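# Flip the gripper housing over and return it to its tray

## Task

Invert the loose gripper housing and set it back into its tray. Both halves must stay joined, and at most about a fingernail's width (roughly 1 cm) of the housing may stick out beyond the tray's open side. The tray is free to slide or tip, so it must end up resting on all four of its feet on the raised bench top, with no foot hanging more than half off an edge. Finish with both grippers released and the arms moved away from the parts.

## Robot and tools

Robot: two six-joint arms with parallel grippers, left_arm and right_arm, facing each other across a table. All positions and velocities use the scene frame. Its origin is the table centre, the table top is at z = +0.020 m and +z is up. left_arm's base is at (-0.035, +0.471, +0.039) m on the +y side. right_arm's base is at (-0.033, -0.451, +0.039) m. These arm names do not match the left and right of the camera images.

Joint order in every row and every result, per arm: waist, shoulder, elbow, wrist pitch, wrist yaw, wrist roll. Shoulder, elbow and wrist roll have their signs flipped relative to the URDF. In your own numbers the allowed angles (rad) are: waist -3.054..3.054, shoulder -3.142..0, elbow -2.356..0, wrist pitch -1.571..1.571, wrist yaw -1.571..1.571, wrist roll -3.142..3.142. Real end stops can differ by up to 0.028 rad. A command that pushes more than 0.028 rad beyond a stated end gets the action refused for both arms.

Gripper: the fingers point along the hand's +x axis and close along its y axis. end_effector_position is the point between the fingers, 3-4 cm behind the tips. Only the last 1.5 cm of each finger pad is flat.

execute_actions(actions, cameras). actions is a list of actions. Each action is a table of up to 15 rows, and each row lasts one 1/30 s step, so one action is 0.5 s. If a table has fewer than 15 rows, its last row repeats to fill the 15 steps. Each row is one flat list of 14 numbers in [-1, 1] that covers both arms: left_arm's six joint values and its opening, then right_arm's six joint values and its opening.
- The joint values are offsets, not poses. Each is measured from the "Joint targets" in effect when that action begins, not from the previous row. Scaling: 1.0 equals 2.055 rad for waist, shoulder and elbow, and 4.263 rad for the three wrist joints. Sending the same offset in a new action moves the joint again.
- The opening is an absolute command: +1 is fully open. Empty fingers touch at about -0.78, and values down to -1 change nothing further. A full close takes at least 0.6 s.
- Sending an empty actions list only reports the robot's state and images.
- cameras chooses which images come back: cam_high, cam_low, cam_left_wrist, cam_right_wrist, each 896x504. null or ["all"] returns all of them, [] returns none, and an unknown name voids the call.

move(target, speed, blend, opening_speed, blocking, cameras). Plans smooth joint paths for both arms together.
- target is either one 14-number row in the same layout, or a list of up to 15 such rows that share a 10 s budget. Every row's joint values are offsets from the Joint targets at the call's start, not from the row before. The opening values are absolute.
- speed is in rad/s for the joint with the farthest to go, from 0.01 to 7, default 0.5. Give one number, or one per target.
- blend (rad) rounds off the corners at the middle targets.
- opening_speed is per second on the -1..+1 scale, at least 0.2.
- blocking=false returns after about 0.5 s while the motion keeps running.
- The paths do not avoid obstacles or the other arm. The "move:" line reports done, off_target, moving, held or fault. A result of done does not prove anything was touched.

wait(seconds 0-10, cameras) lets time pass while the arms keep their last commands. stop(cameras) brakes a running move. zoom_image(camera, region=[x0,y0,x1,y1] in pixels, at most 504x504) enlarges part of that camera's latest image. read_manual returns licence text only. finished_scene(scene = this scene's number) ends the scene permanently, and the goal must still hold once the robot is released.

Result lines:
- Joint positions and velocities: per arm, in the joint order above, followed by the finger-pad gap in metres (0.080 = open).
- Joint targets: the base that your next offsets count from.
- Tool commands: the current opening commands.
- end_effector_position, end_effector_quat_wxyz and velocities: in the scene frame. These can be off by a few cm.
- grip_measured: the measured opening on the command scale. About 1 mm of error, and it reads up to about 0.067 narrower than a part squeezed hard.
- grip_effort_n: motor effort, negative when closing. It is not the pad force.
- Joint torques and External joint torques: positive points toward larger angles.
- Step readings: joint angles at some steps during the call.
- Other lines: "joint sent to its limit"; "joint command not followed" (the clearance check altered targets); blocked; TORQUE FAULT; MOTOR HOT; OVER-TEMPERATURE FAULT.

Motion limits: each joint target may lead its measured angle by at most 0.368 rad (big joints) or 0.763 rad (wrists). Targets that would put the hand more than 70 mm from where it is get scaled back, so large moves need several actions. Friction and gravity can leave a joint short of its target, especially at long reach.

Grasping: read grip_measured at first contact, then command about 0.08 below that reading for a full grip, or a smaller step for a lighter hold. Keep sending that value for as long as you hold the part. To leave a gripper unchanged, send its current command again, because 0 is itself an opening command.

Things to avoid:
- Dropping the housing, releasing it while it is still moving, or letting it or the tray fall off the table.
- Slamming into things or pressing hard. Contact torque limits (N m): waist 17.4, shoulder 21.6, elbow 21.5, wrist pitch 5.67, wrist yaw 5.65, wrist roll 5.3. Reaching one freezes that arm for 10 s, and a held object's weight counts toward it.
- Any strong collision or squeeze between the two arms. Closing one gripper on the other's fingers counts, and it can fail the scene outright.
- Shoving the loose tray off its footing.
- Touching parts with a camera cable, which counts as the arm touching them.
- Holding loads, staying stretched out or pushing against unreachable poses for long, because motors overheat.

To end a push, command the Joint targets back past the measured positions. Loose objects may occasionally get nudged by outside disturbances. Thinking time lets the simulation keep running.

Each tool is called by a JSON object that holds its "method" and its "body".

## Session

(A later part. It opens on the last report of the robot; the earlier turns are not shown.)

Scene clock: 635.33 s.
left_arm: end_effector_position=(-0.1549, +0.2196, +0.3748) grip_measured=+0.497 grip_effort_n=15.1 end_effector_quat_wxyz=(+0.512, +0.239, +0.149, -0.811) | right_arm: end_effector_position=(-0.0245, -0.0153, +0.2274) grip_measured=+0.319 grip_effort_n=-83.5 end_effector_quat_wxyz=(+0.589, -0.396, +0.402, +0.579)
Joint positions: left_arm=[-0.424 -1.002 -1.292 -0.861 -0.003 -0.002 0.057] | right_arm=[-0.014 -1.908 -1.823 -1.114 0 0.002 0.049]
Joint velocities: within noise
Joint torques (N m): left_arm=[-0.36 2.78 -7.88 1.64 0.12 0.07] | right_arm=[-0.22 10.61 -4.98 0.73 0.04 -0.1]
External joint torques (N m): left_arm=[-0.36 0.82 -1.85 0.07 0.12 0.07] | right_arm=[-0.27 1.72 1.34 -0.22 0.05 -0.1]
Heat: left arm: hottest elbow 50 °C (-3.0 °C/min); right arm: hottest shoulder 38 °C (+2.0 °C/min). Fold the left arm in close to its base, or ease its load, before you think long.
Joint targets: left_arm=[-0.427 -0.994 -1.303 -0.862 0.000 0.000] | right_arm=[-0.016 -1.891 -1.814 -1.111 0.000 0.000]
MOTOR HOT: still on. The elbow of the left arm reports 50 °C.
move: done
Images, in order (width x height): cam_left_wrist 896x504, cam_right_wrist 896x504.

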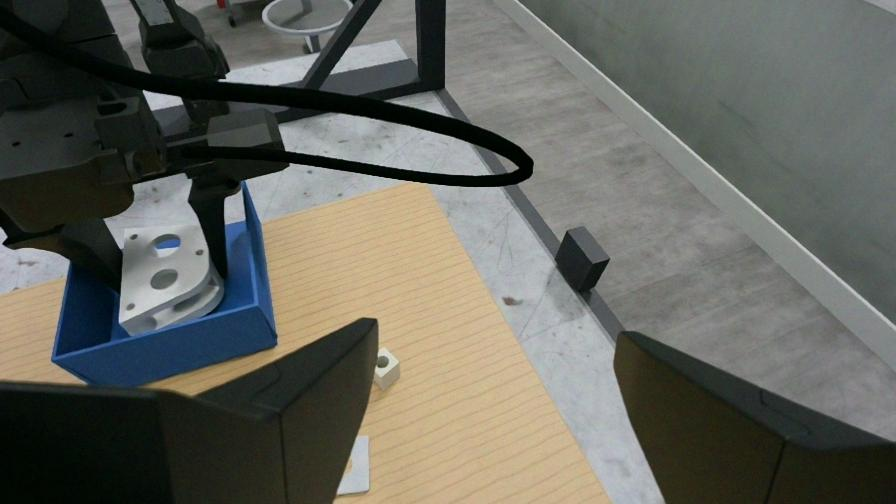

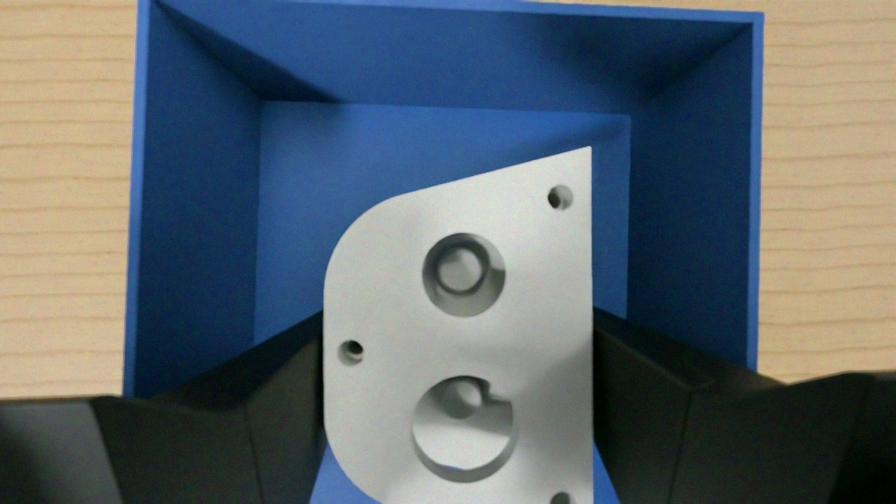

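{"method": "move", "body": {"target": [0,0,0,0,0,0,0.5,0,0,0.0049,0,0,0,0.22], "speed": 0.05, "cameras": []}}

{"method": "move", "body": {"target": [0,0,0,0,0,0,0.5,0,0,0.0049,0,0,0,0.22], "speed": 0.05, "cameras": ["cam_right_wrist"]}}

Scene clock: 641.93 s.
left_arm: end_effector_position=(-0.1549, +0.2196, +0.3748) grip_measured=+0.497 grip_effort_n=15.1 end_effector_quat_wxyz=(+0.512, +0.239, +0.149, -0.811) | right_arm: end_effector_position=(-0.0245, -0.0165, +0.2263) grip_measured=+0.319 grip_effort_n=-83.5 end_effector_quat_wxyz=(+0.588, -0.397, +0.403, +0.578)
Joint positions: left_arm=[-0.424 -1.002 -1.292 -0.861 -0.003 -0.002 0.057] | right_arm=[-0.014 -1.905 -1.815 -1.112 0 0.002 0.049]
Joint velocities: within noise
Joint torques (N m): left_arm=[-0.35 2.77 -7.87 1.64 0.12 0.07] | right_arm=[-0.36 10.19 -4.68 0.66 0.01 -0.12]
External joint torques (N m): left_arm=[-0.36 0.81 -1.88 0.09 0.13 0.07] | right_arm=[-0.49 1.32 1.63 -0.29 0.03 -0.12]
Heat: left arm: hottest elbow 50 °C (-4.0 °C/min); right arm: hottest shoulder 40 °C (+5.0 °C/min). Fold the left arm in close to its base, or ease its load, before you think long.
Joint targets: left_arm=[-0.427 -0.994 -1.303 -0.862 0.000 0.000] | right_arm=[-0.016 -1.891 -1.804 -1.111 0.000 0.000]
MOTOR HOT: still on. The elbow of the left arm reports 50 °C.
move: done
No camera images: "cameras" was empty.

Scene clock: 642.63 s.
left_arm: end_effector_position=(-0.1549, +0.2196, +0.3748) grip_measured=+0.497 grip_effort_n=15.1 end_effector_quat_wxyz=(+0.512, +0.239, +0.149, -0.811) | right_arm: end_effector_position=(-0.0246, -0.0177, +0.2257) grip_measured=+0.319 grip_effort_n=-83.5 end_effector_quat_wxyz=(+0.588, -0.397, +0.403, +0.578)
Joint positions: left_arm=[-0.424 -1.002 -1.292 -0.861 -0.003 -0.002 0.057] | right_arm=[-0.014 -1.901 -1.808 -1.11 0 0.002 0.049]
Joint velocities: within noise
Joint torques (N m): left_arm=[-0.37 2.74 -7.89 1.63 0.12 0.07] | right_arm=[-0.09 9.71 -4.23 0.47 0.03 -0.08]
External joint torques (N m): left_arm=[-0.38 0.79 -1.87 0.06 0.12 0.07] | right_arm=[-0.12 0.82 2.06 -0.44 0.03 -0.08]
Heat: left arm: hottest elbow 50 °C (-4.0 °C/min); right arm: hottest shoulder 40 °C (+4.0 °C/min). Fold the left arm in close to its base, or ease its load, before you think long.
Joint targets: left_arm=[-0.427 -0.994 -1.303 -0.862 0.000 0.000] | right_arm=[-0.016 -1.891 -1.793 -1.111 0.000 0.000]
MOTOR HOT: still on. The elbow of the left arm reports 50 °C.
move: done
Images, in order (width x height): cam_right_wrist 896x504.

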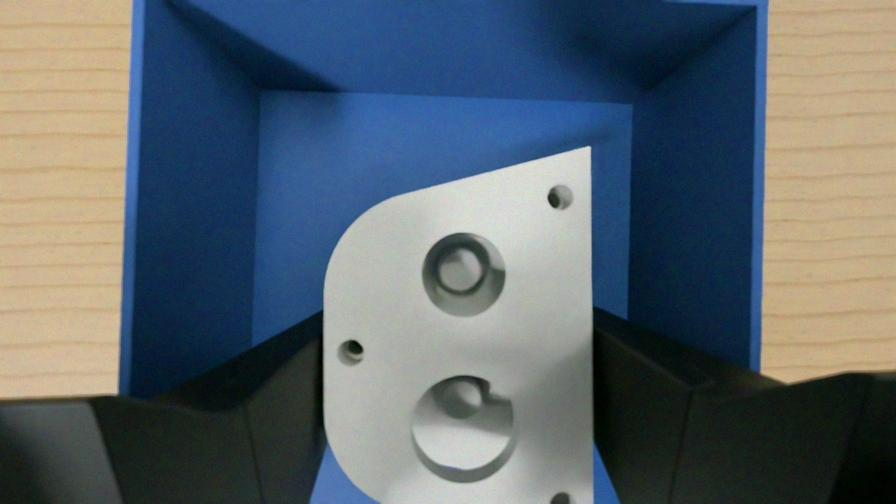

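{"method": "move", "body": {"target": [0,0,0,0,0,0,0.5,0,0.003,0.0055,0,0,0,0.22], "speed": 0.05, "cameras": ["cam_right_wrist"]}}

Scene clock: 648.70 s.
left_arm: end_effector_position=(-0.1550, +0.2197, +0.3748) grip_measured=+0.497 grip_effort_n=15.1 end_effector_quat_wxyz=(+0.512, +0.239, +0.149, -0.811) | right_arm: end_effector_position=(-0.0246, -0.0200, +0.2253) grip_measured=+0.319 grip_effort_n=-83.5 end_effector_quat_wxyz=(+0.587, -0.398, +0.404, +0.577)
Joint positions: left_arm=[-0.424 -1.002 -1.292 -0.861 -0.003 -0.002 0.057] | right_arm=[-0.014 -1.893 -1.797 -1.11 0 0.002 0.049]
Joint velocities: within noise
Joint torques (N m): left_arm=[-0.37 2.75 -7.85 1.63 0.12 0.07] | right_arm=[-0.26 9.51 -4.37 0.51 0.03 -0.09]
External joint torques (N m): left_arm=[-0.34 0.73 -1.75 0.04 0.11 0.08] | right_arm=[-0.24 0.81 1.89 -0.41 0.03 -0.09]
Heat: left arm: hottest elbow 50 °C (-4.0 °C/min); right arm: hottest shoulder 41 °C (+5.0 °C/min). Fold the left arm in close to its base, or ease its load, before you think long.
Joint targets: left_arm=[-0.428 -0.994 -1.303 -0.862 0.000 0.000] | right_arm=[-0.016 -1.885 -1.782 -1.111 0.000 0.000]
MOTOR HOT: still on. The elbow of the left arm reports 50 °C.
move: done
Images, in order (width x height): cam_right_wrist 896x504.

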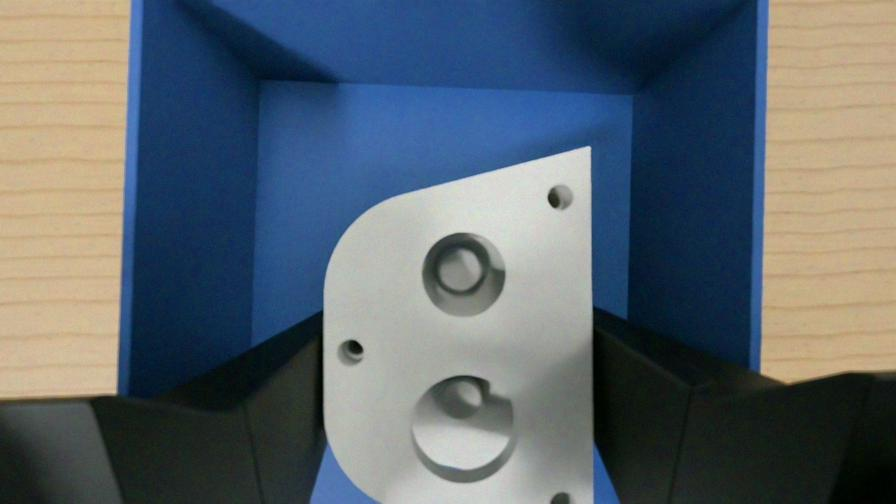

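{"method": "move", "body": {"target": [0,0,0,0,0,0,0.5,0,0,0,0,0,0,0.45], "opening_speed": 0.2, "cameras": ["cam_right_wrist","cam_left_wrist"]}}

{"method": "zoom_image", "body": {"camera": "cam_left_wrist", "region": [0, 100, 300, 400]}}

Scene clock: 655.57 s.
left_arm: end_effector_position=(-0.1550, +0.2197, +0.3748) grip_measured=+0.497 grip_effort_n=15.1 end_effector_quat_wxyz=(+0.512, +0.239, +0.149, -0.811) | right_arm: end_effector_position=(-0.0246, -0.0209, +0.2237) grip_measured=+0.446 grip_effort_n=17.9 end_effector_quat_wxyz=(+0.586, -0.399, +0.406, +0.576)
Joint positions: left_arm=[-0.424 -1.002 -1.292 -0.861 -0.003 -0.002 0.057] | right_arm=[-0.014 -1.893 -1.792 -1.11 0 0.002 0.055]
Joint velocities: within noise
Joint torques (N m): left_arm=[-0.37 2.78 -7.89 1.64 0.13 0.08] | right_arm=[-0.06 9.56 -4.71 0.5 0 -0.09]
External joint torques (N m): left_arm=[-0.37 0.78 -1.86 0.08 0.13 0.08] | right_arm=[-0.1 0.73 1.6 -0.41 0.01 -0.09]
Heat: left arm: hottest elbow 49 °C (-6.0 °C/min); right arm: hottest shoulder 40 °C (+4.0 °C/min). Fold the left arm in close to its base, or ease its load, before you think long.
Joint targets: left_arm=[-0.428 -0.994 -1.303 -0.862 0.000 0.000] | right_arm=[-0.016 -1.884 -1.782 -1.111 0.000 0.000]
MOTOR HOT: still on. The elbow of the left arm reports 49 °C.
move: done
Images, in order (width x height): cam_left_wrist 896x504, cam_right_wrist 896x504.

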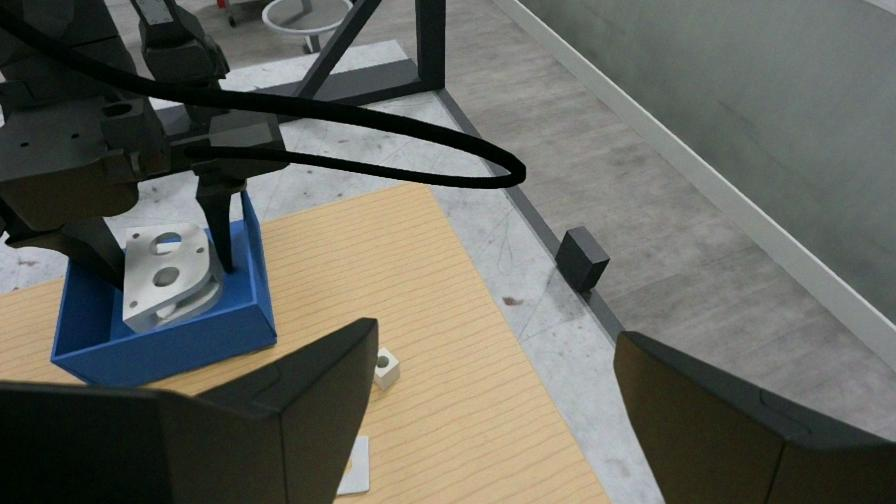

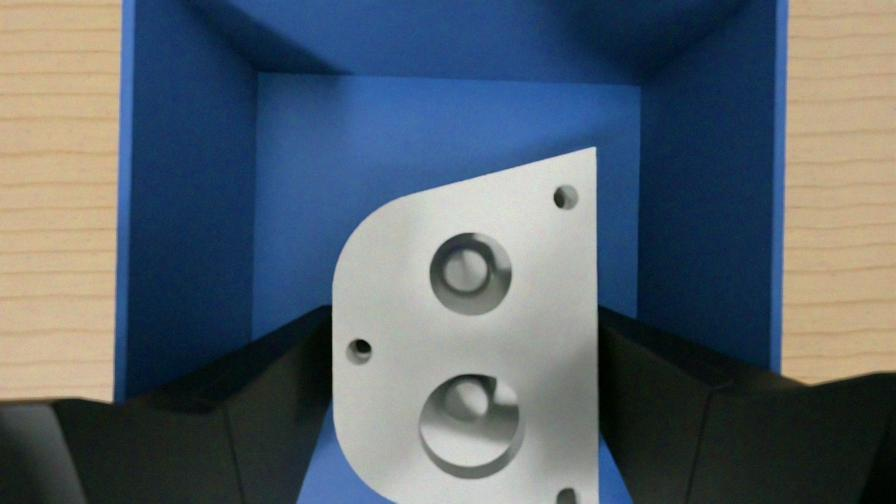

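Scaled by 1.680 from the camera's 896x504 image, which has a finer 1280x720 frame.

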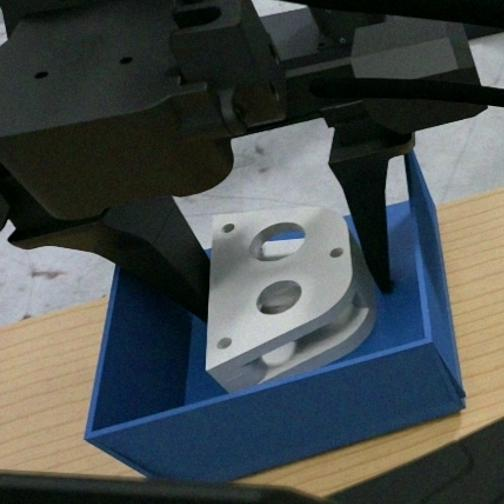

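{"method": "move", "body": {"target": [[0,0,0,0,0,0,0.5,0,0,0,0,0,0,0.55],[0,0,0,0,0,0,0.5,0,0.019,-0.054,-0.0291,0,0,0.55],[0,0,0,0,0,0,0.5,0,0.0151,-0.1465,-0.0718,0,0,0.55],[0,0,0,0,0,0,0.5,0,0.3066,-0.0574,-0.0718,0,0,0.55]], "speed": [0.2,0.1,0.25,0.5], "opening_speed": 0.3}}

{"method": "zoom_image", "body": {"camera": "cam_right_wrist", "region": [300, 0, 600, 300]}}

{"method": "zoom_image", "body": {"camera": "cam_left_wrist", "region": [0, 100, 300, 400]}}

{"method": "zoom_image", "body": {"camera": "cam_high", "region": [410, 195, 500, 285]}}

Scene clock: 670.40 s.
left_arm: end_effector_position=(-0.1550, +0.2197, +0.3748) grip_measured=+0.497 grip_effort_n=15.1 end_effector_quat_wxyz=(+0.512, +0.239, +0.149, -0.811) | right_arm: end_effector_position=(-0.0278, -0.1976, +0.4389) grip_measured=+0.547 grip_effort_n=17.4 end_effector_quat_wxyz=(+0.662, -0.262, +0.266, +0.650)
Joint positions: left_arm=[-0.424 -1.002 -1.292 -0.861 -0.003 -0.002 0.057] | right_arm=[-0.014 -1.254 -1.907 -1.418 0.001 0.002 0.06]
Joint velocities: within noise
Joint torques (N m): left_arm=[-0.36 2.75 -7.85 1.64 0.12 0.07] | right_arm=[-0.19 2.66 -3.7 1.08 0.06 -0.07]
External joint torques (N m): left_arm=[-0.37 0.73 -1.83 0.09 0.13 0.07] | right_arm=[-0.18 0.14 1.18 -0.38 0.05 -0.07]
Heat: left arm: hottest elbow 49 °C (-4.0 °C/min); right arm: hottest shoulder 40 °C (+3.0 °C/min). Fold the left arm in close to its base, or ease its load, before you think long.
Joint targets: left_arm=[-0.428 -0.994 -1.303 -0.862 0.000 0.000] | right_arm=[-0.017 -1.254 -1.900 -1.417 0.001 0.000]
MOTOR HOT: still on. The elbow of the left arm reports 49 °C.
move: done

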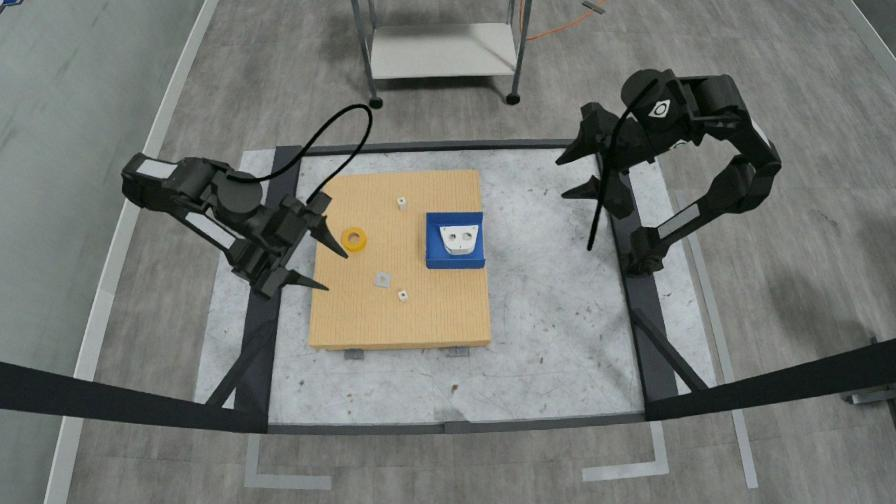

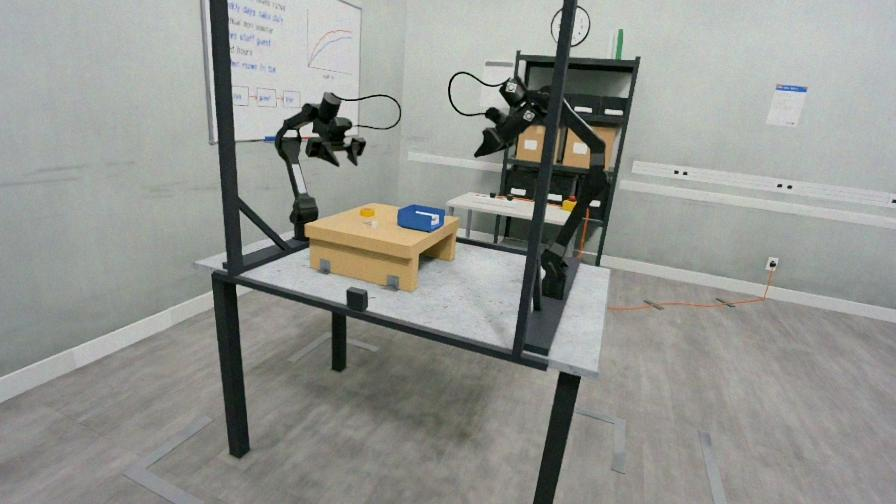

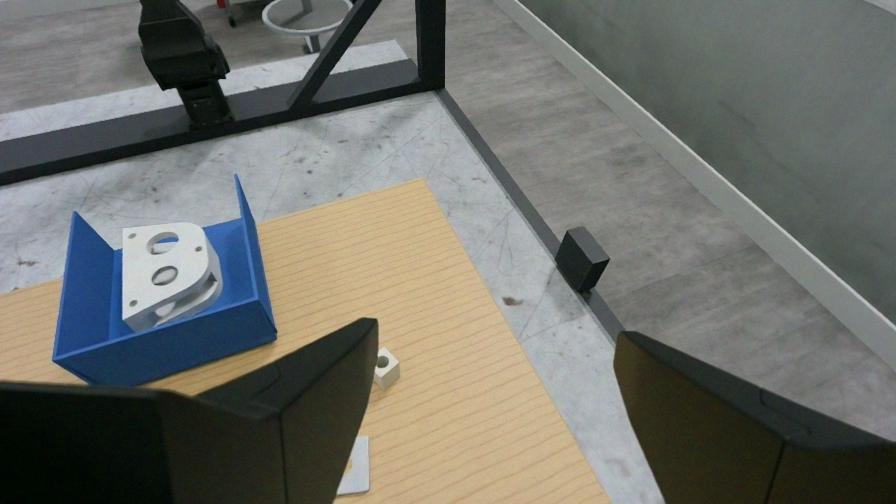

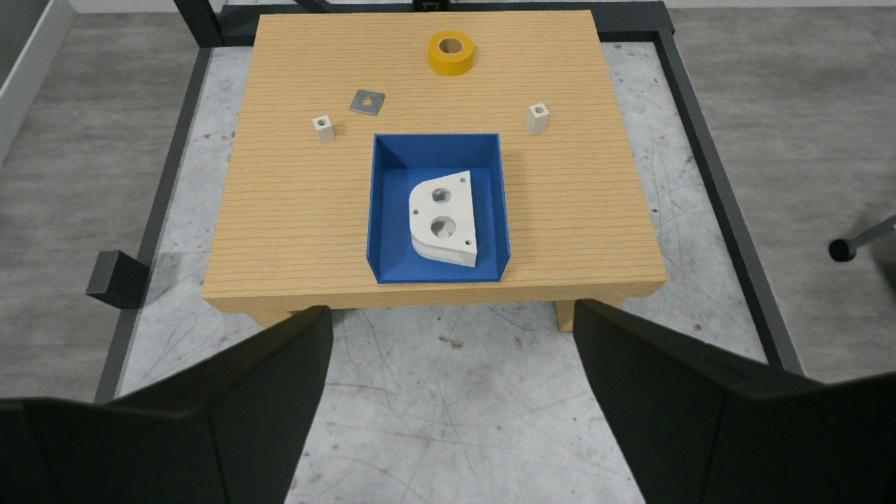

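Scaled by 1.680 from the camera's 896x504 image, which has a finer 1280x720 frame.

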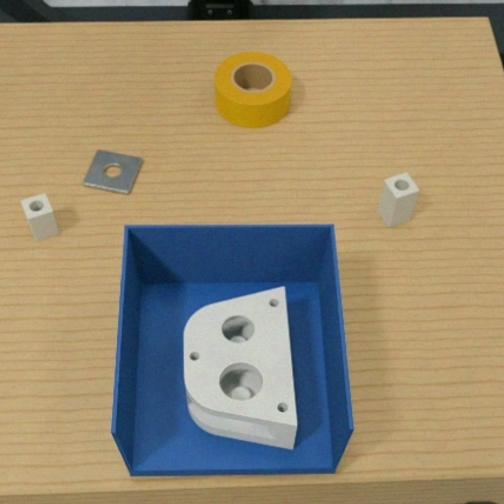

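Scaled by 1.680 from the camera's 896x504 image, which has a finer 1280x720 frame.

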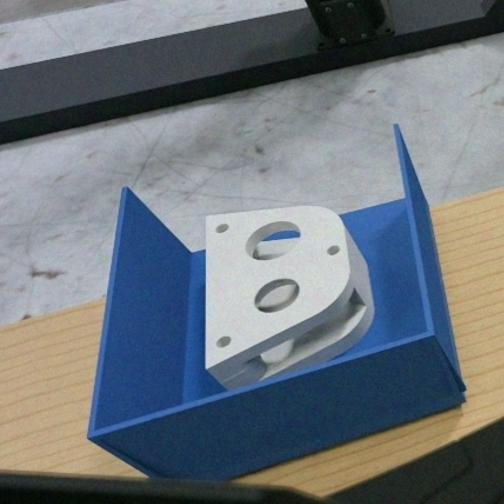

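Scaled by 5.600 from the camera's 896x504 image, which has a finer 1280x720 frame.

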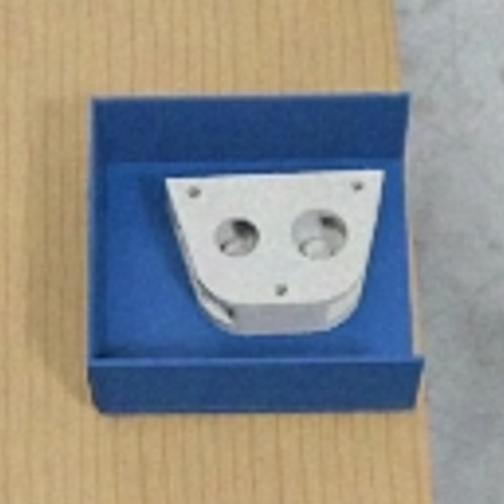

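{"method": "finished_scene", "body": {"scene": 2}}

The scene is finished: the task was done.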